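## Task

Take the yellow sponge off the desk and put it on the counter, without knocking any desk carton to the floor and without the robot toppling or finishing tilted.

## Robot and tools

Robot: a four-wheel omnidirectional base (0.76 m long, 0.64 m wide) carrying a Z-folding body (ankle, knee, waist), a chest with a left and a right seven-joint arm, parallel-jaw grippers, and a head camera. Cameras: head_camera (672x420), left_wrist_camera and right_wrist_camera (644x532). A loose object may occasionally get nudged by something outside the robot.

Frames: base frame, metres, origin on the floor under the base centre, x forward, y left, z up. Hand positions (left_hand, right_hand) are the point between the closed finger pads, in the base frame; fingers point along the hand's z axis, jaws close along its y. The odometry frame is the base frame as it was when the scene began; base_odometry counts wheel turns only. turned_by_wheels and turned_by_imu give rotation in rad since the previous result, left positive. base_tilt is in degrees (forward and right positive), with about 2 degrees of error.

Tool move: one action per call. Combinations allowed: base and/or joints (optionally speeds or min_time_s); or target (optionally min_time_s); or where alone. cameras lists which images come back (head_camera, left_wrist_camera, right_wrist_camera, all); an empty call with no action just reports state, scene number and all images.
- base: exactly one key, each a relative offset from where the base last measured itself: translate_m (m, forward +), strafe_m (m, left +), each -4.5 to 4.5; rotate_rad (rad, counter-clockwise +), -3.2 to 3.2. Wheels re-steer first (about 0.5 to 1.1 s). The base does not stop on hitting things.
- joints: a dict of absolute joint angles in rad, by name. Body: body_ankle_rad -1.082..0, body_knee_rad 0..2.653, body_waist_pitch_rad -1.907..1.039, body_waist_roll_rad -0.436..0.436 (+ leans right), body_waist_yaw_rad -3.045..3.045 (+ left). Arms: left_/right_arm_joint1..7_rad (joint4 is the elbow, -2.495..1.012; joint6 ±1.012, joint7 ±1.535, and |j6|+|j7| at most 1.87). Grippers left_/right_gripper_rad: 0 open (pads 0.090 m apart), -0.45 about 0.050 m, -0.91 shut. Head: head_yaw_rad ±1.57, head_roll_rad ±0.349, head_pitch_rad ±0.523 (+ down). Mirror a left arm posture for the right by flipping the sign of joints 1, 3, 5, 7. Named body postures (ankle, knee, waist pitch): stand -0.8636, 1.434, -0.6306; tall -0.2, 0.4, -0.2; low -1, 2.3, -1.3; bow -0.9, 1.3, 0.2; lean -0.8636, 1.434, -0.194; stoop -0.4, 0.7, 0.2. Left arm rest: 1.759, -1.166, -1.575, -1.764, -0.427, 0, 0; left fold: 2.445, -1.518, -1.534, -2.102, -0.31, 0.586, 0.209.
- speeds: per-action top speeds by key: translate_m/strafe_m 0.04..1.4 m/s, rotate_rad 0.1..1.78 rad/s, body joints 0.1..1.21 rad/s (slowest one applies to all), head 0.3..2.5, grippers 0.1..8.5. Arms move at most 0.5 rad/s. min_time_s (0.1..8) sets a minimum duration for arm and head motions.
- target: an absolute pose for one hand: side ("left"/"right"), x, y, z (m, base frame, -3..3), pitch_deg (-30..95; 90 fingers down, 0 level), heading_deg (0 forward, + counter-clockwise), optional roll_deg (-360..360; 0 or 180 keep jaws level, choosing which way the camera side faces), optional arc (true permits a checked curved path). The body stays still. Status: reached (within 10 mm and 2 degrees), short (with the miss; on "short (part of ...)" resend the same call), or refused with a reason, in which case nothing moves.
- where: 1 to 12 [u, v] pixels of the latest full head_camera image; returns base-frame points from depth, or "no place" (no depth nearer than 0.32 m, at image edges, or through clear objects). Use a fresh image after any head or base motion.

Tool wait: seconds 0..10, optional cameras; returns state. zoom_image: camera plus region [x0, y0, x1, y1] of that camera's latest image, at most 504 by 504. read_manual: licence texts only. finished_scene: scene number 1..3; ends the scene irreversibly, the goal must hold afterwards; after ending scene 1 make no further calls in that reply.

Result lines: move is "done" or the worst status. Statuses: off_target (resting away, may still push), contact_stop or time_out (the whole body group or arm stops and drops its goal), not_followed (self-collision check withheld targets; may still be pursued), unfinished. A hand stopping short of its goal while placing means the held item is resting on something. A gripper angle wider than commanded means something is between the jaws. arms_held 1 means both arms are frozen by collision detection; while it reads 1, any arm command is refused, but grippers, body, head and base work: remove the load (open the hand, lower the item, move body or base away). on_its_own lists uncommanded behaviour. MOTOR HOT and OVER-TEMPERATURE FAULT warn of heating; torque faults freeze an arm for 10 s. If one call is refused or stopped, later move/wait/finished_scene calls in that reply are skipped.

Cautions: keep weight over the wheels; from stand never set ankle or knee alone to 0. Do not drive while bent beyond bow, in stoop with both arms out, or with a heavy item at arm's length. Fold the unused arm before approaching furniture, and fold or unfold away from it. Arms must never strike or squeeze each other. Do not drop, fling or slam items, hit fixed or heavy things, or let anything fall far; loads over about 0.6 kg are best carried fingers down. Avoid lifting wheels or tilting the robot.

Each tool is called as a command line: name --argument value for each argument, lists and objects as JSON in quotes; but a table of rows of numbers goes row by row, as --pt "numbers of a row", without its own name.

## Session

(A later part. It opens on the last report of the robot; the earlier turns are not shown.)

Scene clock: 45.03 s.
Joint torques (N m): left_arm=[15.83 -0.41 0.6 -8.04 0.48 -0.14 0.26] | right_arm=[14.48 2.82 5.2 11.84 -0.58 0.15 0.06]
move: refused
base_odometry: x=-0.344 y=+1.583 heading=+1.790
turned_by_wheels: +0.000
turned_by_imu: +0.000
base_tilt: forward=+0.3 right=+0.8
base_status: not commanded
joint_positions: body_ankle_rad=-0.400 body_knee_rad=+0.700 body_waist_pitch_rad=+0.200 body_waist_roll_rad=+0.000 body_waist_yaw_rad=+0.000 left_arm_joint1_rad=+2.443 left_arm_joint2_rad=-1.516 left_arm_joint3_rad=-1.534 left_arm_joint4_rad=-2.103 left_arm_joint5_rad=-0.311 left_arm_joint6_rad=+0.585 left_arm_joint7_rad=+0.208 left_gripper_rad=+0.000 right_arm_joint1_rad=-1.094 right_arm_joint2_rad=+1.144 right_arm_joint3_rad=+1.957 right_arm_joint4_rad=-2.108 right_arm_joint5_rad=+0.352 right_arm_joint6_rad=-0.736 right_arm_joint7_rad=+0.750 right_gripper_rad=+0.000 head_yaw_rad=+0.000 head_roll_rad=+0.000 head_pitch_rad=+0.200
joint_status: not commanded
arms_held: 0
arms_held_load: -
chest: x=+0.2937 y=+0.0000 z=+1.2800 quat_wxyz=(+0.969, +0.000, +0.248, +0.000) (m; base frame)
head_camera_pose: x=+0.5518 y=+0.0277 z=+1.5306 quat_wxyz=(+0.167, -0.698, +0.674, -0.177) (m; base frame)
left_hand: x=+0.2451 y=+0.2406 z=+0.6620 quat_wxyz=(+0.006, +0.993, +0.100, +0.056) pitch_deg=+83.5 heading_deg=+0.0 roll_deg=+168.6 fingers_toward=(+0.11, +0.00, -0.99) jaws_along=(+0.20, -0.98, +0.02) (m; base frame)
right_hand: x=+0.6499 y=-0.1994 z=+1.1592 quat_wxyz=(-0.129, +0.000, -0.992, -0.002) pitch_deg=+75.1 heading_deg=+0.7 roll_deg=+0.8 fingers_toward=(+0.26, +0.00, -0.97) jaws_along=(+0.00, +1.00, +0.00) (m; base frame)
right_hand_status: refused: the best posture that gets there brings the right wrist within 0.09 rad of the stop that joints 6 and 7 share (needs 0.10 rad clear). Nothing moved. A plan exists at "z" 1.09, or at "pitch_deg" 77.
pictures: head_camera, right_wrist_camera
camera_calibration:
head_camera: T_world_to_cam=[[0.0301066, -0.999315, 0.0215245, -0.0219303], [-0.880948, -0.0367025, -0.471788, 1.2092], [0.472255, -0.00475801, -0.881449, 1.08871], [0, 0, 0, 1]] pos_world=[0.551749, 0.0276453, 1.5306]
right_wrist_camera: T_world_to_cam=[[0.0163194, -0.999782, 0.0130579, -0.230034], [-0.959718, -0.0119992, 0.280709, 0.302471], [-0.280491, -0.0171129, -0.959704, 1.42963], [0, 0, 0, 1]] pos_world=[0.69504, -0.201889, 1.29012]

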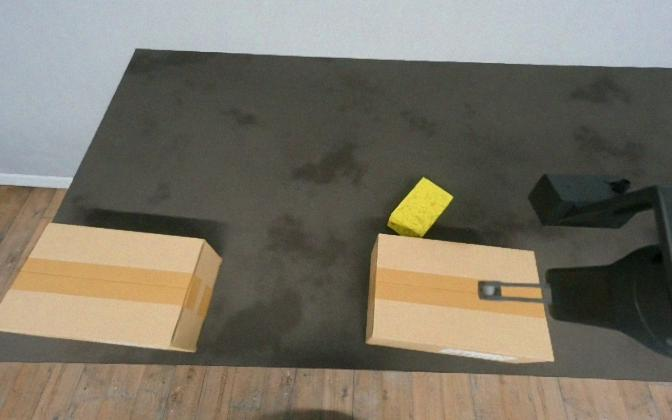

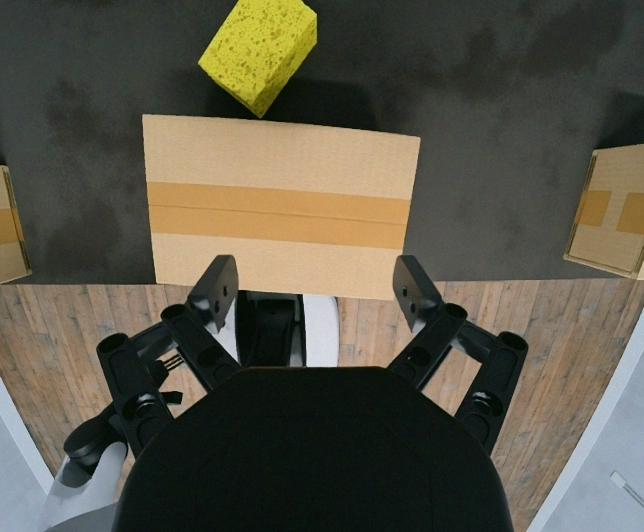

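move --target '{"side":"right","x":0.846,"y":-0.137,"z":1.11,"pitch_deg":77,"heading_deg":-41,"roll_deg":0,"arc":true}'

move --target '{"side":"right","x":0.846,"y":-0.137,"z":0.99,"pitch_deg":77,"heading_deg":-41,"roll_deg":0}' --cameras '["head_camera","right_wrist_camera"]'

Scene clock: 49.17 s.
Joint torques (N m): left_arm=[16.25 -0.54 0.57 -7.91 0.38 -0.14 0.21] | right_arm=[31.5 -3.96 1.88 12.97 -0.11 0.35 0.32]
move: done
base_odometry: x=-0.344 y=+1.583 heading=+1.790
turned_by_wheels: +0.000
turned_by_imu: +0.000
base_tilt: forward=+0.2 right=+0.8
base_status: not commanded
joint_positions: body_ankle_rad=-0.400 body_knee_rad=+0.700 body_waist_pitch_rad=+0.200 body_waist_roll_rad=+0.000 body_waist_yaw_rad=+0.000 left_arm_joint1_rad=+2.443 left_arm_joint2_rad=-1.516 left_arm_joint3_rad=-1.534 left_arm_joint4_rad=-2.103 left_arm_joint5_rad=-0.311 left_arm_joint6_rad=+0.585 left_arm_joint7_rad=+0.208 left_gripper_rad=+0.000 right_arm_joint1_rad=-1.866 right_arm_joint2_rad=+1.676 right_arm_joint3_rad=+1.942 right_arm_joint4_rad=-1.055 right_arm_joint5_rad=+1.008 right_arm_joint6_rad=-0.374 right_arm_joint7_rad=+1.183 right_gripper_rad=+0.000 head_yaw_rad=+0.000 head_roll_rad=+0.000 head_pitch_rad=+0.200
joint_status: not commanded
arms_held: 0
arms_held_load: -
chest: x=+0.2937 y=+0.0000 z=+1.2800 quat_wxyz=(+0.969, +0.000, +0.248, +0.000) (m; base frame)
head_camera_pose: x=+0.5518 y=+0.0277 z=+1.5307 quat_wxyz=(+0.167, -0.698, +0.674, -0.177) (m; base frame)
left_hand: x=+0.2451 y=+0.2406 z=+0.6620 quat_wxyz=(+0.006, +0.993, +0.100, +0.056) pitch_deg=+83.5 heading_deg=+0.0 roll_deg=+168.6 fingers_toward=(+0.11, +0.00, -0.99) jaws_along=(+0.20, -0.98, +0.02) (m; base frame)
right_hand: x=+0.8465 y=-0.1372 z=+1.1109 quat_wxyz=(-0.107, -0.348, -0.931, +0.039) pitch_deg=+77.0 heading_deg=-40.4 roll_deg=+0.6 fingers_toward=(+0.17, -0.15, -0.97) jaws_along=(+0.66, +0.76, +0.00) (m; base frame)
right_hand_status: reached (straight line, to end with the hand's camera side forward, planned for 2.5 s): 1 mm and 0.1 deg off.
pictures: none

Scene clock: 50.53 s.
Joint torques (N m): left_arm=[16.04 -0.65 0.72 -7.94 0.37 -0.22 0.29] | right_arm=[33.25 -4.06 1.82 11.92 -0.7 0.4 -0.35]
move: done
base_odometry: x=-0.344 y=+1.583 heading=+1.790
turned_by_wheels: +0.000
turned_by_imu: +0.000
base_tilt: forward=+0.2 right=+0.9
base_status: not commanded
joint_positions: body_ankle_rad=-0.400 body_knee_rad=+0.700 body_waist_pitch_rad=+0.200 body_waist_roll_rad=+0.000 body_waist_yaw_rad=+0.000 left_arm_joint1_rad=+2.443 left_arm_joint2_rad=-1.516 left_arm_joint3_rad=-1.534 left_arm_joint4_rad=-2.103 left_arm_joint5_rad=-0.311 left_arm_joint6_rad=+0.585 left_arm_joint7_rad=+0.208 left_gripper_rad=+0.000 right_arm_joint1_rad=-2.036 right_arm_joint2_rad=+1.710 right_arm_joint3_rad=+1.883 right_arm_joint4_rad=-1.155 right_arm_joint5_rad=+0.925 right_arm_joint6_rad=-0.258 right_arm_joint7_rad=+0.926 right_gripper_rad=+0.000 head_yaw_rad=+0.000 head_roll_rad=+0.000 head_pitch_rad=+0.200
joint_status: not commanded
arms_held: 0
arms_held_load: -
chest: x=+0.2937 y=+0.0000 z=+1.2800 quat_wxyz=(+0.969, +0.000, +0.248, +0.000) (m; base frame)
head_camera_pose: x=+0.5518 y=+0.0277 z=+1.5307 quat_wxyz=(+0.167, -0.698, +0.674, -0.177) (m; base frame)
left_hand: x=+0.2451 y=+0.2406 z=+0.6620 quat_wxyz=(+0.006, +0.993, +0.100, +0.056) pitch_deg=+83.5 heading_deg=+0.0 roll_deg=+168.6 fingers_toward=(+0.11, +0.00, -0.99) jaws_along=(+0.20, -0.98, +0.02) (m; base frame)
right_hand: x=+0.8453 y=-0.1372 z=+0.9898 quat_wxyz=(-0.105, -0.348, -0.931, +0.040) pitch_deg=+77.1 heading_deg=-41.2 roll_deg=-0.2 fingers_toward=(+0.17, -0.15, -0.97) jaws_along=(+0.66, +0.75, +0.00) (m; base frame)
right_hand_status: reached (straight line, to end with the hand's camera side forward, planned for 0.9 s): 1 mm and 0.2 deg off.
pictures: head_camera, right_wrist_camera
camera_calibration:
head_camera: T_world_to_cam=[[0.0300606, -0.999319, 0.0213944, -0.0217077], [-0.880865, -0.0366013, -0.47195, 1.20944], [0.472411, -0.00465851, -0.881366, 1.08858], [0, 0, 0, 1]] pos_world=[0.551749, 0.0276454, 1.5307]
right_wrist_camera: T_world_to_cam=[[-0.643399, -0.765348, 0.0167425, 0.417289], [-0.723235, 0.614875, 0.31442, 0.391019], [-0.250935, 0.190189, -0.949136, 1.31589], [0, 0, 0, 1]] pos_world=[0.881486, -0.171324, 1.11903]

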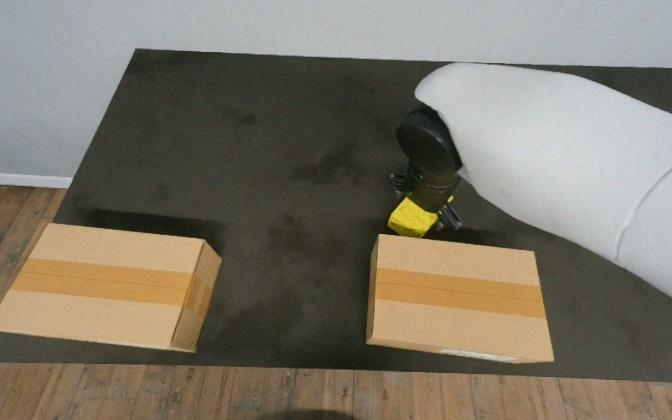

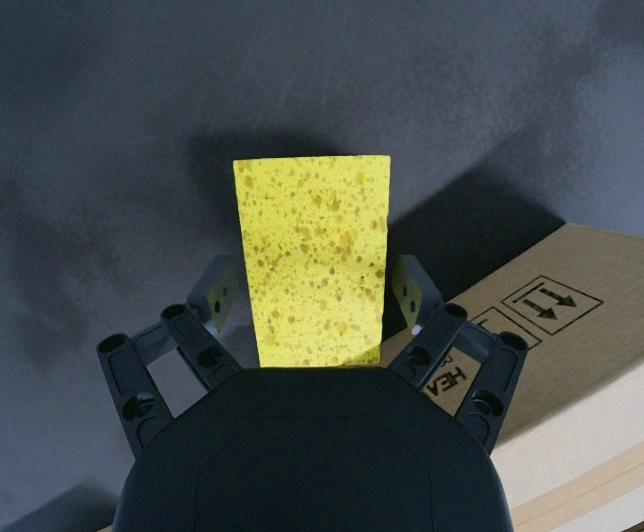

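move --joints '{"right_gripper_rad":-0.6}' --speeds '{"right_gripper_rad":2}'

move --target '{"side":"right","x":0.8,"y":-0.2,"z":1.16,"pitch_deg":75,"heading_deg":-30,"roll_deg":0,"arc":true}' --cameras '["right_wrist_camera"]'

Scene clock: 52.67 s.
Joint torques (N m): left_arm=[16.11 -0.27 0.61 -8.06 0.31 -0.15 0.34] | right_arm=[33.38 -4.06 1.81 11.65 -0.7 0.29 -0.36]
move: off_target
base_odometry: x=-0.344 y=+1.583 heading=+1.790
turned_by_wheels: +0.000
turned_by_imu: +0.000
base_tilt: forward=+0.2 right=+0.9
base_status: not commanded
joint_positions: body_ankle_rad=-0.400 body_knee_rad=+0.700 body_waist_pitch_rad=+0.200 body_waist_roll_rad=+0.000 body_waist_yaw_rad=+0.000 left_arm_joint1_rad=+2.443 left_arm_joint2_rad=-1.516 left_arm_joint3_rad=-1.534 left_arm_joint4_rad=-2.103 left_arm_joint5_rad=-0.311 left_arm_joint6_rad=+0.585 left_arm_joint7_rad=+0.208 left_gripper_rad=+0.000 right_arm_joint1_rad=-2.034 right_arm_joint2_rad=+1.710 right_arm_joint3_rad=+1.883 right_arm_joint4_rad=-1.154 right_arm_joint5_rad=+0.925 right_arm_joint6_rad=-0.258 right_arm_joint7_rad=+0.926 right_gripper_rad=-0.290 head_yaw_rad=+0.000 head_roll_rad=+0.000 head_pitch_rad=+0.200
joint_status: right_gripper_rad off_target (ended at -0.290, target -0.600)
arms_held: 0
arms_held_load: -
chest: x=+0.2937 y=+0.0000 z=+1.2800 quat_wxyz=(+0.969, +0.000, +0.248, +0.000) (m; base frame)
head_camera_pose: x=+0.5518 y=+0.0277 z=+1.5307 quat_wxyz=(+0.167, -0.698, +0.674, -0.177) (m; base frame)
left_hand: x=+0.2450 y=+0.2406 z=+0.6620 quat_wxyz=(+0.006, +0.993, +0.100, +0.056) pitch_deg=+83.5 heading_deg=+0.0 roll_deg=+168.6 fingers_toward=(+0.11, +0.00, -0.99) jaws_along=(+0.20, -0.98, +0.02) (m; base frame)
right_hand: x=+0.8461 y=-0.1371 z=+0.9910 quat_wxyz=(-0.106, -0.348, -0.930, +0.039) pitch_deg=+77.0 heading_deg=-40.8 roll_deg=+0.3 fingers_toward=(+0.17, -0.15, -0.97) jaws_along=(+0.66, +0.75, +0.00) (m; base frame)
pictures: none

Scene clock: 54.47 s.
Joint torques (N m): left_arm=[16.48 -0.2 0.63 -8.04 0.34 -0.19 0.23] | right_arm=[27.88 -3.28 2.8 12.56 -0.85 0 0.24]
move: done
base_odometry: x=-0.344 y=+1.583 heading=+1.790
turned_by_wheels: +0.000
turned_by_imu: +0.000
base_tilt: forward=+0.2 right=+0.9
base_status: not commanded
joint_positions: body_ankle_rad=-0.400 body_knee_rad=+0.700 body_waist_pitch_rad=+0.200 body_waist_roll_rad=+0.000 body_waist_yaw_rad=+0.000 left_arm_joint1_rad=+2.444 left_arm_joint2_rad=-1.516 left_arm_joint3_rad=-1.534 left_arm_joint4_rad=-2.103 left_arm_joint5_rad=-0.311 left_arm_joint6_rad=+0.585 left_arm_joint7_rad=+0.208 left_gripper_rad=+0.000 right_arm_joint1_rad=-1.556 right_arm_joint2_rad=+1.514 right_arm_joint3_rad=+1.891 right_arm_joint4_rad=-1.430 right_arm_joint5_rad=+0.822 right_arm_joint6_rad=-0.563 right_arm_joint7_rad=+1.007 right_gripper_rad=-0.290 head_yaw_rad=+0.000 head_roll_rad=+0.000 head_pitch_rad=+0.200
joint_status: not commanded
arms_held: 0
arms_held_load: -
chest: x=+0.2937 y=+0.0000 z=+1.2800 quat_wxyz=(+0.969, +0.000, +0.248, +0.000) (m; base frame)
head_camera_pose: x=+0.5518 y=+0.0277 z=+1.5306 quat_wxyz=(+0.167, -0.698, +0.674, -0.177) (m; base frame)
left_hand: x=+0.2450 y=+0.2406 z=+0.6620 quat_wxyz=(+0.006, +0.993, +0.100, +0.056) pitch_deg=+83.5 heading_deg=+0.1 roll_deg=+168.6 fingers_toward=(+0.11, +0.00, -0.99) jaws_along=(+0.20, -0.98, +0.02) (m; base frame)
right_hand: x=+0.7999 y=-0.1994 z=+1.1588 quat_wxyz=(-0.125, -0.257, -0.958, +0.034) pitch_deg=+75.1 heading_deg=-30.1 roll_deg=-0.1 fingers_toward=(+0.22, -0.13, -0.97) jaws_along=(+0.50, +0.87, +0.00) (m; base frame)
right_hand_status: reached (straight line, to end with the hand's camera side forward, planned for 1.3 s): 1 mm and 0.1 deg off.
pictures: right_wrist_camera
camera_calibration:
right_wrist_camera: T_world_to_cam=[[-0.485433, -0.874109, 0.0169805, 0.189412], [-0.837007, 0.470264, 0.27977, 0.445638], [-0.252535, 0.121597, -0.959917, 1.47682], [0, 0, 0, 1]] pos_world=[0.837898, -0.223577, 1.28973]

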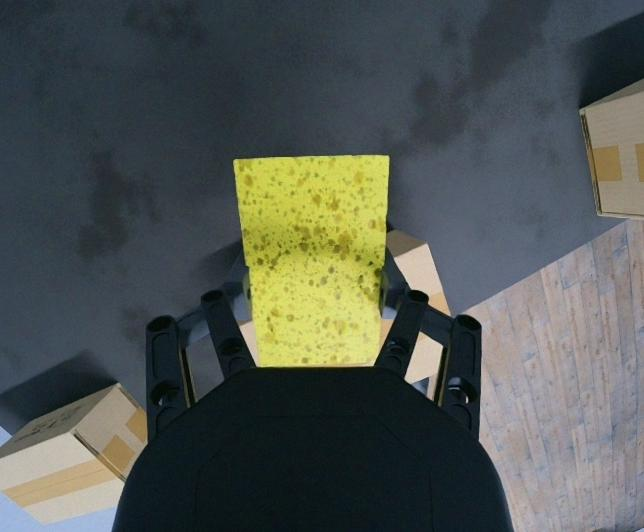

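move --base '{"translate_m": -0.6}' --speeds '{"translate_m": 0.7}'

move --base '{"rotate_rad": -3.09}' --joints '{"head_pitch_rad": -0.4}' --cameras '["head_camera"]'

Scene clock: 59.60 s.
Joint torques (N m): left_arm=[14.91 -0.23 0.43 -8.75 0.25 -0.19 0.24] | right_arm=[26.32 -2.57 2.41 13.04 -0.69 0.1 0.05]
move: done
base_odometry: x=-0.213 y=+0.997 heading=+1.790
turned_by_wheels: +0.000
turned_by_imu: +0.001
base_tilt: forward=+0.3 right=+0.8
base_status: done
joint_positions: body_ankle_rad=-0.400 body_knee_rad=+0.700 body_waist_pitch_rad=+0.200 body_waist_roll_rad=+0.000 body_waist_yaw_rad=+0.000 left_arm_joint1_rad=+2.446 left_arm_joint2_rad=-1.516 left_arm_joint3_rad=-1.534 left_arm_joint4_rad=-2.101 left_arm_joint5_rad=-0.311 left_arm_joint6_rad=+0.586 left_arm_joint7_rad=+0.208 left_gripper_rad=+0.000 right_arm_joint1_rad=-1.554 right_arm_joint2_rad=+1.514 right_arm_joint3_rad=+1.891 right_arm_joint4_rad=-1.430 right_arm_joint5_rad=+0.822 right_arm_joint6_rad=-0.563 right_arm_joint7_rad=+1.008 right_gripper_rad=-0.290 head_yaw_rad=+0.000 head_roll_rad=+0.000 head_pitch_rad=+0.200
joint_status: not commanded
arms_held: 0
arms_held_load: -
chest: x=+0.2933 y=+0.0000 z=+1.2802 quat_wxyz=(+0.969, +0.000, +0.247, +0.000) (m; base frame)
head_camera_pose: x=+0.5513 y=+0.0277 z=+1.5309 quat_wxyz=(+0.168, -0.698, +0.674, -0.177) (m; base frame)
left_hand: x=+0.2427 y=+0.2406 z=+0.6620 quat_wxyz=(+0.005, +0.994, +0.100, +0.054) pitch_deg=+83.7 heading_deg=+0.0 roll_deg=+168.6 fingers_toward=(+0.11, +0.00, -0.99) jaws_along=(+0.20, -0.98, +0.02) (m; base frame)
right_hand: x=+0.7995 y=-0.1995 z=+1.1600 quat_wxyz=(-0.126, -0.256, -0.958, +0.034) pitch_deg=+75.0 heading_deg=-30.0 roll_deg=-0.1 fingers_toward=(+0.22, -0.13, -0.97) jaws_along=(+0.50, +0.87, +0.00) (m; base frame)
pictures: none

Scene clock: 65.10 s.
Joint torques (N m): left_arm=[14.85 -0.1 0.42 -8.48 0.31 -0.2 0.17] | right_arm=[27.21 -1.54 2.64 12.72 -0.54 0.03 -0.04]
move: done
base_odometry: x=-0.212 y=+0.998 heading=-1.299
turned_by_wheels: -3.090
turned_by_imu: -3.071
base_tilt: forward=+0.2 right=+0.8
base_status: done
joint_positions: body_ankle_rad=-0.400 body_knee_rad=+0.700 body_waist_pitch_rad=+0.200 body_waist_roll_rad=+0.000 body_waist_yaw_rad=+0.000 left_arm_joint1_rad=+2.445 left_arm_joint2_rad=-1.516 left_arm_joint3_rad=-1.534 left_arm_joint4_rad=-2.102 left_arm_joint5_rad=-0.311 left_arm_joint6_rad=+0.586 left_arm_joint7_rad=+0.209 left_gripper_rad=+0.000 right_arm_joint1_rad=-1.555 right_arm_joint2_rad=+1.511 right_arm_joint3_rad=+1.891 right_arm_joint4_rad=-1.430 right_arm_joint5_rad=+0.821 right_arm_joint6_rad=-0.563 right_arm_joint7_rad=+1.009 right_gripper_rad=-0.290 head_yaw_rad=+0.000 head_roll_rad=+0.000 head_pitch_rad=-0.400
joint_status: all done
arms_held: 0
arms_held_load: -
chest: x=+0.2933 y=-0.0001 z=+1.2802 quat_wxyz=(+0.969, +0.000, +0.247, +0.000) (m; base frame)
head_camera_pose: x=+0.5150 y=+0.0275 z=+1.6084 quat_wxyz=(+0.359, -0.614, +0.594, -0.375) (m; base frame)
left_hand: x=+0.2435 y=+0.2403 z=+0.6620 quat_wxyz=(+0.006, +0.993, +0.100, +0.055) pitch_deg=+83.7 heading_deg=+0.0 roll_deg=+168.5 fingers_toward=(+0.11, +0.00, -0.99) jaws_along=(+0.20, -0.98, +0.02) (m; base frame)
right_hand: x=+0.7995 y=-0.2003 z=+1.1599 quat_wxyz=(-0.126, -0.257, -0.958, +0.033) pitch_deg=+75.0 heading_deg=-29.9 roll_deg=+0.2 fingers_toward=(+0.22, -0.13, -0.97) jaws_along=(+0.50, +0.87, +0.00) (m; base frame)
pictures: head_camera
camera_calibration:
head_camera: T_world_to_cam=[[0.0125331, -0.999326, 0.0345107, -0.0344321], [-0.460111, -0.0364061, -0.887115, 1.66473], [0.887773, -0.00476046, -0.460257, 0.28322], [0, 0, 0, 1]] pos_world=[0.514955, 0.0275456, 1.60835]

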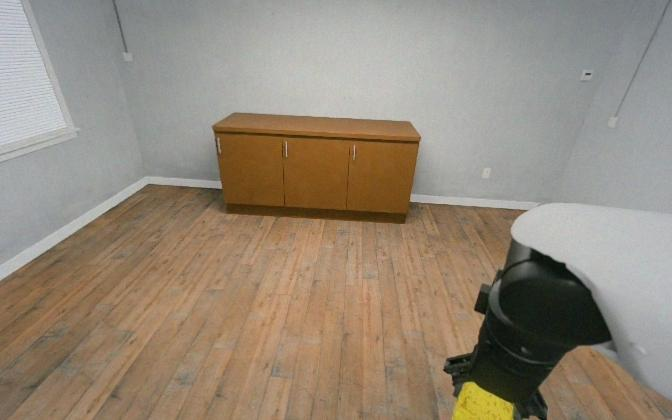

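move --pt "214 130" --pt "418 138" --pt "320 133" --pt "370 126" --pt "270 121"

Scene clock: 65.97 s.
Joint torques (N m): left_arm=[15.3 -0.17 0.41 -8.51 0.38 -0.27 0.19] | right_arm=[26.9 -1.51 2.7 12.82 -0.5 0.19 -0.07]
base_odometry: x=-0.212 y=+0.998 heading=-1.299
turned_by_wheels: +0.000
turned_by_imu: +0.000
base_tilt: forward=+0.2 right=+0.8
where, head_camera: pixel (214, 130): x +3.253, y +1.076, z +0.910; pixel (418, 138): x +3.169, y -0.648, z +0.929; pixel (320, 133): x +3.210, y +0.168, z +0.929; pixel (370, 126): x +3.453, y -0.271, z +0.949; pixel (270, 121): x +3.462, y +0.635, z +0.958. By the robot's depth camera.
base_status: done
joint_positions: body_ankle_rad=-0.400 body_knee_rad=+0.700 body_waist_pitch_rad=+0.200 body_waist_roll_rad=+0.000 body_waist_yaw_rad=+0.000 left_arm_joint1_rad=+2.445 left_arm_joint2_rad=-1.516 left_arm_joint3_rad=-1.534 left_arm_joint4_rad=-2.102 left_arm_joint5_rad=-0.311 left_arm_joint6_rad=+0.586 left_arm_joint7_rad=+0.209 left_gripper_rad=+0.000 right_arm_joint1_rad=-1.555 right_arm_joint2_rad=+1.511 right_arm_joint3_rad=+1.891 right_arm_joint4_rad=-1.430 right_arm_joint5_rad=+0.821 right_arm_joint6_rad=-0.563 right_arm_joint7_rad=+1.009 right_gripper_rad=-0.290 head_yaw_rad=+0.000 head_roll_rad=+0.000 head_pitch_rad=-0.400
joint_status: all done
arms_held: 0
arms_held_load: -
chest: x=+0.2933 y=-0.0001 z=+1.2802 quat_wxyz=(+0.969, +0.000, +0.247, +0.000) (m; base frame)
head_camera_pose: x=+0.5150 y=+0.0275 z=+1.6084 quat_wxyz=(+0.359, -0.614, +0.594, -0.375) (m; base frame)
left_hand: x=+0.2435 y=+0.2403 z=+0.6620 quat_wxyz=(+0.006, +0.993, +0.100, +0.055) pitch_deg=+83.7 heading_deg=+0.0 roll_deg=+168.5 fingers_toward=(+0.11, +0.00, -0.99) jaws_along=(+0.20, -0.98, +0.02) (m; base frame)
right_hand: x=+0.7995 y=-0.2003 z=+1.1599 quat_wxyz=(-0.126, -0.257, -0.958, +0.033) pitch_deg=+75.0 heading_deg=-29.9 roll_deg=+0.2 fingers_toward=(+0.22, -0.13, -0.97) jaws_along=(+0.50, +0.87, +0.00) (m; base frame)
pictures: none

move --base '{"rotate_rad": -0.045}'

move --base '{"translate_m": 2.52}' --speeds '{"translate_m": 0.9}' --joints '{"head_pitch_rad": 0.2}' --cameras '["head_camera"]'

move --pt "340 250" --pt "250 250" --pt "300 200" --pt "300 300" --pt "400 150"

Scene clock: 68.73 s.
Joint torques (N m): left_arm=[15.31 0.74 0.29 -8.38 0.32 -0.27 0.19] | right_arm=[26.41 -2.37 2.65 13.05 -0.53 0.02 -0.04]
move: done
base_odometry: x=-0.212 y=+0.998 heading=-1.344
turned_by_wheels: -0.045
turned_by_imu: -0.045
base_tilt: forward=+0.3 right=+0.9
base_status: done
joint_positions: body_ankle_rad=-0.400 body_knee_rad=+0.700 body_waist_pitch_rad=+0.200 body_waist_roll_rad=+0.000 body_waist_yaw_rad=+0.000 left_arm_joint1_rad=+2.445 left_arm_joint2_rad=-1.517 left_arm_joint3_rad=-1.534 left_arm_joint4_rad=-2.102 left_arm_joint5_rad=-0.311 left_arm_joint6_rad=+0.586 left_arm_joint7_rad=+0.209 left_gripper_rad=+0.000 right_arm_joint1_rad=-1.555 right_arm_joint2_rad=+1.512 right_arm_joint3_rad=+1.891 right_arm_joint4_rad=-1.430 right_arm_joint5_rad=+0.821 right_arm_joint6_rad=-0.563 right_arm_joint7_rad=+1.009 right_gripper_rad=-0.290 head_yaw_rad=+0.000 head_roll_rad=+0.000 head_pitch_rad=-0.400
joint_status: not commanded
arms_held: 0
arms_held_load: -
chest: x=+0.2933 y=+0.0000 z=+1.2802 quat_wxyz=(+0.969, +0.000, +0.247, +0.000) (m; base frame)
head_camera_pose: x=+0.5150 y=+0.0276 z=+1.6084 quat_wxyz=(+0.359, -0.614, +0.594, -0.375) (m; base frame)
left_hand: x=+0.2436 y=+0.2401 z=+0.6620 quat_wxyz=(+0.006, +0.993, +0.100, +0.055) pitch_deg=+83.6 heading_deg=-0.2 roll_deg=+168.3 fingers_toward=(+0.11, +0.00, -0.99) jaws_along=(+0.20, -0.98, +0.02) (m; base frame)
right_hand: x=+0.7994 y=-0.2002 z=+1.1599 quat_wxyz=(-0.126, -0.257, -0.958, +0.034) pitch_deg=+75.0 heading_deg=-30.0 roll_deg=+0.1 fingers_toward=(+0.22, -0.13, -0.97) jaws_along=(+0.50, +0.87, +0.00) (m; base frame)
pictures: none

Scene clock: 75.03 s.
Joint torques (N m): left_arm=[15.77 0.23 0.3 -8.14 0.21 -0.28 0.23] | right_arm=[27.21 -2.65 2.73 12.86 -0.47 0.03 -0.06]
move: done
base_odometry: x=+0.366 y=-1.455 heading=-1.339
turned_by_wheels: +0.006
turned_by_imu: +0.001
base_tilt: forward=+0.3 right=+0.9
base_status: done
joint_positions: body_ankle_rad=-0.400 body_knee_rad=+0.700 body_waist_pitch_rad=+0.200 body_waist_roll_rad=+0.000 body_waist_yaw_rad=+0.000 left_arm_joint1_rad=+2.444 left_arm_joint2_rad=-1.517 left_arm_joint3_rad=-1.534 left_arm_joint4_rad=-2.102 left_arm_joint5_rad=-0.311 left_arm_joint6_rad=+0.586 left_arm_joint7_rad=+0.209 left_gripper_rad=+0.000 right_arm_joint1_rad=-1.555 right_arm_joint2_rad=+1.512 right_arm_joint3_rad=+1.891 right_arm_joint4_rad=-1.430 right_arm_joint5_rad=+0.821 right_arm_joint6_rad=-0.563 right_arm_joint7_rad=+1.009 right_gripper_rad=-0.290 head_yaw_rad=+0.000 head_roll_rad=+0.000 head_pitch_rad=+0.200
joint_status: all done
arms_held: 0
arms_held_load: -
chest: x=+0.2936 y=+0.0000 z=+1.2800 quat_wxyz=(+0.969, +0.000, +0.248, +0.000) (m; base frame)
head_camera_pose: x=+0.5517 y=+0.0277 z=+1.5307 quat_wxyz=(+0.167, -0.698, +0.674, -0.177) (m; base frame)
left_hand: x=+0.2446 y=+0.2402 z=+0.6620 quat_wxyz=(+0.006, +0.993, +0.100, +0.056) pitch_deg=+83.6 heading_deg=-0.1 roll_deg=+168.4 fingers_toward=(+0.11, +0.00, -0.99) jaws_along=(+0.20, -0.98, +0.02) (m; base frame)
right_hand: x=+0.7997 y=-0.2001 z=+1.1594 quat_wxyz=(-0.126, -0.257, -0.958, +0.034) pitch_deg=+75.1 heading_deg=-30.1 roll_deg=+0.0 fingers_toward=(+0.22, -0.13, -0.97) jaws_along=(+0.50, +0.87, +0.00) (m; base frame)
pictures: head_camera
camera_calibration:
head_camera: T_world_to_cam=[[0.0300662, -0.999319, 0.0213939, -0.02171], [-0.880907, -0.0366056, -0.471871, 1.20935], [0.472333, -0.00465868, -0.881408, 1.08869], [0, 0, 0, 1]] pos_world=[0.551749, 0.0276454, 1.5307]

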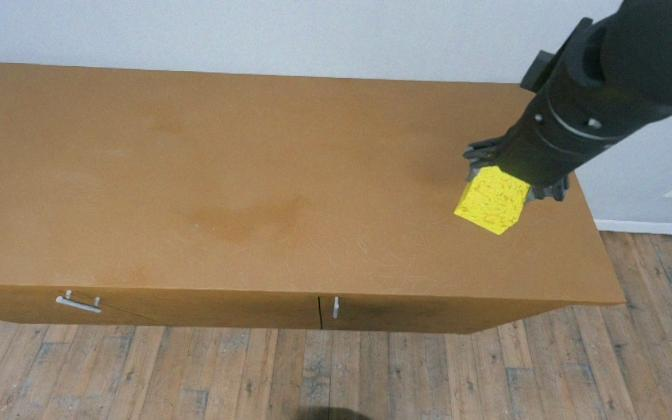

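Scene clock: 75.03 s.
Joint torques (N m): left_arm=[15.77 0.23 0.3 -8.14 0.21 -0.28 0.23] | right_arm=[27.21 -2.65 2.73 12.86 -0.47 0.03 -0.06]
base_odometry: x=+0.366 y=-1.455 heading=-1.339
turned_by_wheels: +0.000
turned_by_imu: +0.000
base_tilt: forward=+0.3 right=+0.9
where, head_camera: pixel (340, 250): x +0.788, y +0.012, z +0.916; pixel (250, 250): x +0.781, y +0.194, z +0.916; pixel (300, 200): x +0.901, y +0.103, z +0.917; pixel (300, 300): x +0.727, y +0.103, z +0.727; pixel (400, 150): x +1.050, y -0.126, z +0.917. By the robot's depth camera.
base_status: done
joint_positions: body_ankle_rad=-0.400 body_knee_rad=+0.700 body_waist_pitch_rad=+0.200 body_waist_roll_rad=+0.000 body_waist_yaw_rad=+0.000 left_arm_joint1_rad=+2.444 left_arm_joint2_rad=-1.517 left_arm_joint3_rad=-1.534 left_arm_joint4_rad=-2.102 left_arm_joint5_rad=-0.311 left_arm_joint6_rad=+0.586 left_arm_joint7_rad=+0.209 left_gripper_rad=+0.000 right_arm_joint1_rad=-1.555 right_arm_joint2_rad=+1.512 right_arm_joint3_rad=+1.891 right_arm_joint4_rad=-1.430 right_arm_joint5_rad=+0.821 right_arm_joint6_rad=-0.563 right_arm_joint7_rad=+1.009 right_gripper_rad=-0.290 head_yaw_rad=+0.000 head_roll_rad=+0.000 head_pitch_rad=+0.200
joint_status: all done
arms_held: 0
arms_held_load: -
chest: x=+0.2936 y=+0.0000 z=+1.2800 quat_wxyz=(+0.969, +0.000, +0.248, +0.000) (m; base frame)
head_camera_pose: x=+0.5517 y=+0.0277 z=+1.5307 quat_wxyz=(+0.167, -0.698, +0.674, -0.177) (m; base frame)
left_hand: x=+0.2446 y=+0.2402 z=+0.6620 quat_wxyz=(+0.006, +0.993, +0.100, +0.056) pitch_deg=+83.6 heading_deg=-0.1 roll_deg=+168.4 fingers_toward=(+0.11, +0.00, -0.99) jaws_along=(+0.20, -0.98, +0.02) (m; base frame)
right_hand: x=+0.7997 y=-0.2001 z=+1.1594 quat_wxyz=(-0.126, -0.257, -0.958, +0.034) pitch_deg=+75.1 heading_deg=-30.1 roll_deg=+0.0 fingers_toward=(+0.22, -0.13, -0.97) jaws_along=(+0.50, +0.87, +0.00) (m; base frame)
pictures: none

move --target '{"side":"right","x":0.84,"y":-0.18,"z":0.943,"pitch_deg":77,"heading_deg":-30,"roll_deg":0}' --cameras '["right_wrist_camera"]'

Scene clock: 77.77 s.
Joint torques (N m): left_arm=[15.67 0.37 0.21 -8.21 0.24 -0.29 0.15] | right_arm=[32.66 -2.76 2.34 10.44 -0.43 0.3 -0.03]
move: done
base_odometry: x=+0.366 y=-1.455 heading=-1.339
turned_by_wheels: +0.000
turned_by_imu: +0.000
base_tilt: forward=+0.2 right=+0.8
base_status: not commanded
joint_positions: body_ankle_rad=-0.400 body_knee_rad=+0.700 body_waist_pitch_rad=+0.200 body_waist_roll_rad=+0.000 body_waist_yaw_rad=+0.000 left_arm_joint1_rad=+2.444 left_arm_joint2_rad=-1.517 left_arm_joint3_rad=-1.534 left_arm_joint4_rad=-2.102 left_arm_joint5_rad=-0.311 left_arm_joint6_rad=+0.586 left_arm_joint7_rad=+0.209 left_gripper_rad=+0.000 right_arm_joint1_rad=-2.047 right_arm_joint2_rad=+1.609 right_arm_joint3_rad=+1.835 right_arm_joint4_rad=-1.303 right_arm_joint5_rad=+0.656 right_arm_joint6_rad=-0.347 right_arm_joint7_rad=+0.677 right_gripper_rad=-0.289 head_yaw_rad=+0.000 head_roll_rad=+0.000 head_pitch_rad=+0.200
joint_status: not commanded
arms_held: 0
arms_held_load: -
chest: x=+0.2936 y=+0.0000 z=+1.2800 quat_wxyz=(+0.969, +0.000, +0.248, +0.000) (m; base frame)
head_camera_pose: x=+0.5517 y=+0.0277 z=+1.5307 quat_wxyz=(+0.167, -0.698, +0.674, -0.177) (m; base frame)
left_hand: x=+0.2444 y=+0.2402 z=+0.6620 quat_wxyz=(+0.006, +0.993, +0.100, +0.056) pitch_deg=+83.6 heading_deg=-0.1 roll_deg=+168.4 fingers_toward=(+0.11, +0.00, -0.99) jaws_along=(+0.20, -0.98, +0.02) (m; base frame)
right_hand: x=+0.8445 y=-0.1800 z=+0.9508 quat_wxyz=(-0.115, -0.258, -0.959, +0.027) pitch_deg=+76.4 heading_deg=-28.4 roll_deg=+1.7 fingers_toward=(+0.21, -0.11, -0.97) jaws_along=(+0.50, +0.87, +0.01) (m; base frame)
right_hand_status: reached (straight line, to end with the hand's camera side forward, planned for 1.4 s): 9 mm and 0.7 deg off.
pictures: right_wrist_camera
camera_calibration:
right_wrist_camera: T_world_to_cam=[[-0.486187, -0.873807, 0.00914039, 0.239742], [-0.831541, 0.465835, 0.30255, 0.504917], [-0.268628, 0.139495, -0.95309, 1.29642], [0, 0, 0, 1]] pos_world=[0.884674, -0.206565, 1.08065]

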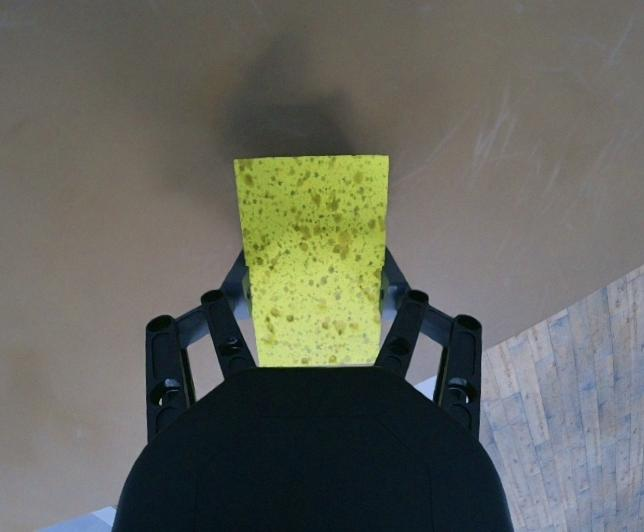

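move --joints '{"right_gripper_rad":0}'

move --target '{"side":"right","x":0.80,"y":-0.2,"z":1.1,"pitch_deg":75,"heading_deg":-30,"roll_deg":0,"arc":true}' --cameras '["head_camera","right_wrist_camera"]'

finished_scene --scene 1

Scene clock: 79.83 s.
Joint torques (N m): left_arm=[15.63 0.3 0.3 -8.22 0.32 -0.26 0.17] | right_arm=[32.74 -2.14 2.14 10.62 -0.32 0.32 -0.19]
move: done
base_odometry: x=+0.366 y=-1.455 heading=-1.339
turned_by_wheels: +0.000
turned_by_imu: +0.000
base_tilt: forward=+0.2 right=+0.9
base_status: not commanded
joint_positions: body_ankle_rad=-0.400 body_knee_rad=+0.700 body_waist_pitch_rad=+0.200 body_waist_roll_rad=+0.000 body_waist_yaw_rad=+0.000 left_arm_joint1_rad=+2.444 left_arm_joint2_rad=-1.517 left_arm_joint3_rad=-1.534 left_arm_joint4_rad=-2.102 left_arm_joint5_rad=-0.311 left_arm_joint6_rad=+0.586 left_arm_joint7_rad=+0.209 left_gripper_rad=+0.000 right_arm_joint1_rad=-2.047 right_arm_joint2_rad=+1.609 right_arm_joint3_rad=+1.835 right_arm_joint4_rad=-1.304 right_arm_joint5_rad=+0.656 right_arm_joint6_rad=-0.347 right_arm_joint7_rad=+0.677 right_gripper_rad=-0.001 head_yaw_rad=+0.000 head_roll_rad=+0.000 head_pitch_rad=+0.200
joint_status: all done
arms_held: 0
arms_held_load: -
chest: x=+0.2936 y=+0.0000 z=+1.2800 quat_wxyz=(+0.969, +0.000, +0.248, +0.000) (m; base frame)
head_camera_pose: x=+0.5517 y=+0.0277 z=+1.5307 quat_wxyz=(+0.167, -0.698, +0.674, -0.177) (m; base frame)
left_hand: x=+0.2444 y=+0.2402 z=+0.6620 quat_wxyz=(+0.006, +0.993, +0.100, +0.056) pitch_deg=+83.6 heading_deg=-0.1 roll_deg=+168.4 fingers_toward=(+0.11, +0.00, -0.99) jaws_along=(+0.20, -0.98, +0.02) (m; base frame)
right_hand: x=+0.8444 y=-0.1800 z=+0.9508 quat_wxyz=(-0.115, -0.258, -0.959, +0.027) pitch_deg=+76.4 heading_deg=-28.4 roll_deg=+1.7 fingers_toward=(+0.21, -0.11, -0.97) jaws_along=(+0.50, +0.87, +0.01) (m; base frame)
pictures: none

Scene clock: 81.53 s.
Joint torques (N m): left_arm=[15.79 0.21 0.39 -8.15 0.31 -0.28 0.19] | right_arm=[28.36 -4.17 2.71 11.94 0.15 -0.05 0.31]
move: done
base_odometry: x=+0.366 y=-1.455 heading=-1.339
turned_by_wheels: +0.000
turned_by_imu: +0.000
base_tilt: forward=+0.2 right=+0.8
base_status: not commanded
joint_positions: body_ankle_rad=-0.400 body_knee_rad=+0.700 body_waist_pitch_rad=+0.200 body_waist_roll_rad=+0.000 body_waist_yaw_rad=+0.000 left_arm_joint1_rad=+2.444 left_arm_joint2_rad=-1.517 left_arm_joint3_rad=-1.534 left_arm_joint4_rad=-2.102 left_arm_joint5_rad=-0.311 left_arm_joint6_rad=+0.586 left_arm_joint7_rad=+0.209 left_gripper_rad=+0.000 right_arm_joint1_rad=-1.625 right_arm_joint2_rad=+1.526 right_arm_joint3_rad=+1.868 right_arm_joint4_rad=-1.524 right_arm_joint5_rad=+0.737 right_arm_joint6_rad=-0.465 right_arm_joint7_rad=+0.853 right_gripper_rad=+0.000 head_yaw_rad=+0.000 head_roll_rad=+0.000 head_pitch_rad=+0.200
joint_status: not commanded
arms_held: 0
arms_held_load: -
chest: x=+0.2936 y=+0.0000 z=+1.2800 quat_wxyz=(+0.969, +0.000, +0.248, +0.000) (m; base frame)
head_camera_pose: x=+0.5517 y=+0.0277 z=+1.5307 quat_wxyz=(+0.167, -0.698, +0.674, -0.177) (m; base frame)
left_hand: x=+0.2444 y=+0.2402 z=+0.6620 quat_wxyz=(+0.006, +0.993, +0.100, +0.056) pitch_deg=+83.6 heading_deg=-0.1 roll_deg=+168.4 fingers_toward=(+0.11, +0.00, -0.99) jaws_along=(+0.20, -0.98, +0.02) (m; base frame)
right_hand: x=+0.8000 y=-0.2000 z=+1.0989 quat_wxyz=(-0.126, -0.256, -0.958, +0.035) pitch_deg=+75.0 heading_deg=-30.3 roll_deg=-0.4 fingers_toward=(+0.22, -0.13, -0.97) jaws_along=(+0.50, +0.87, +0.00) (m; base frame)
right_hand_status: reached (straight line, to end with the hand's camera side forward, planned for 1.2 s): 1 mm and 0.1 deg off.
pictures: head_camera, right_wrist_camera
camera_calibration:
head_camera: T_world_to_cam=[[0.0300627, -0.999319, 0.0213955, -0.0217075], [-0.880865, -0.0366037, -0.47195, 1.20935], [0.472411, -0.00465849, -0.881366, 1.08863], [0, 0, 0, 1]] pos_world=[0.551649, 0.0276454, 1.5307]
right_wrist_camera: T_world_to_cam=[[-0.48455, -0.874571, 0.0183421, 0.187707], [-0.837669, 0.469942, 0.278324, 0.464875], [-0.252034, 0.119497, -0.960312, 1.41898], [0, 0, 0, 1]] pos_world=[0.837997, -0.223866, 1.22984]

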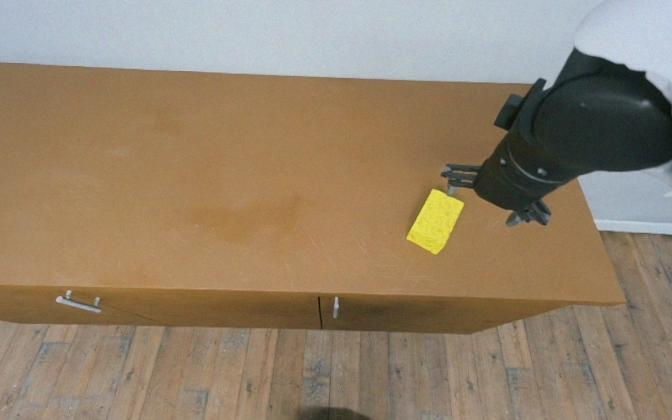

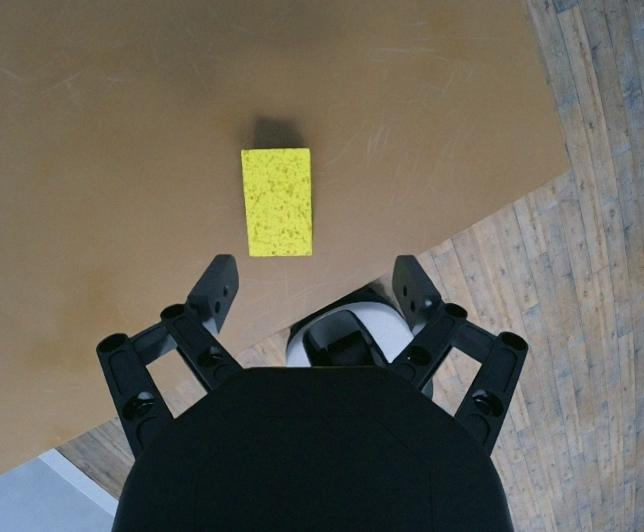

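The scene is finished: the task was done.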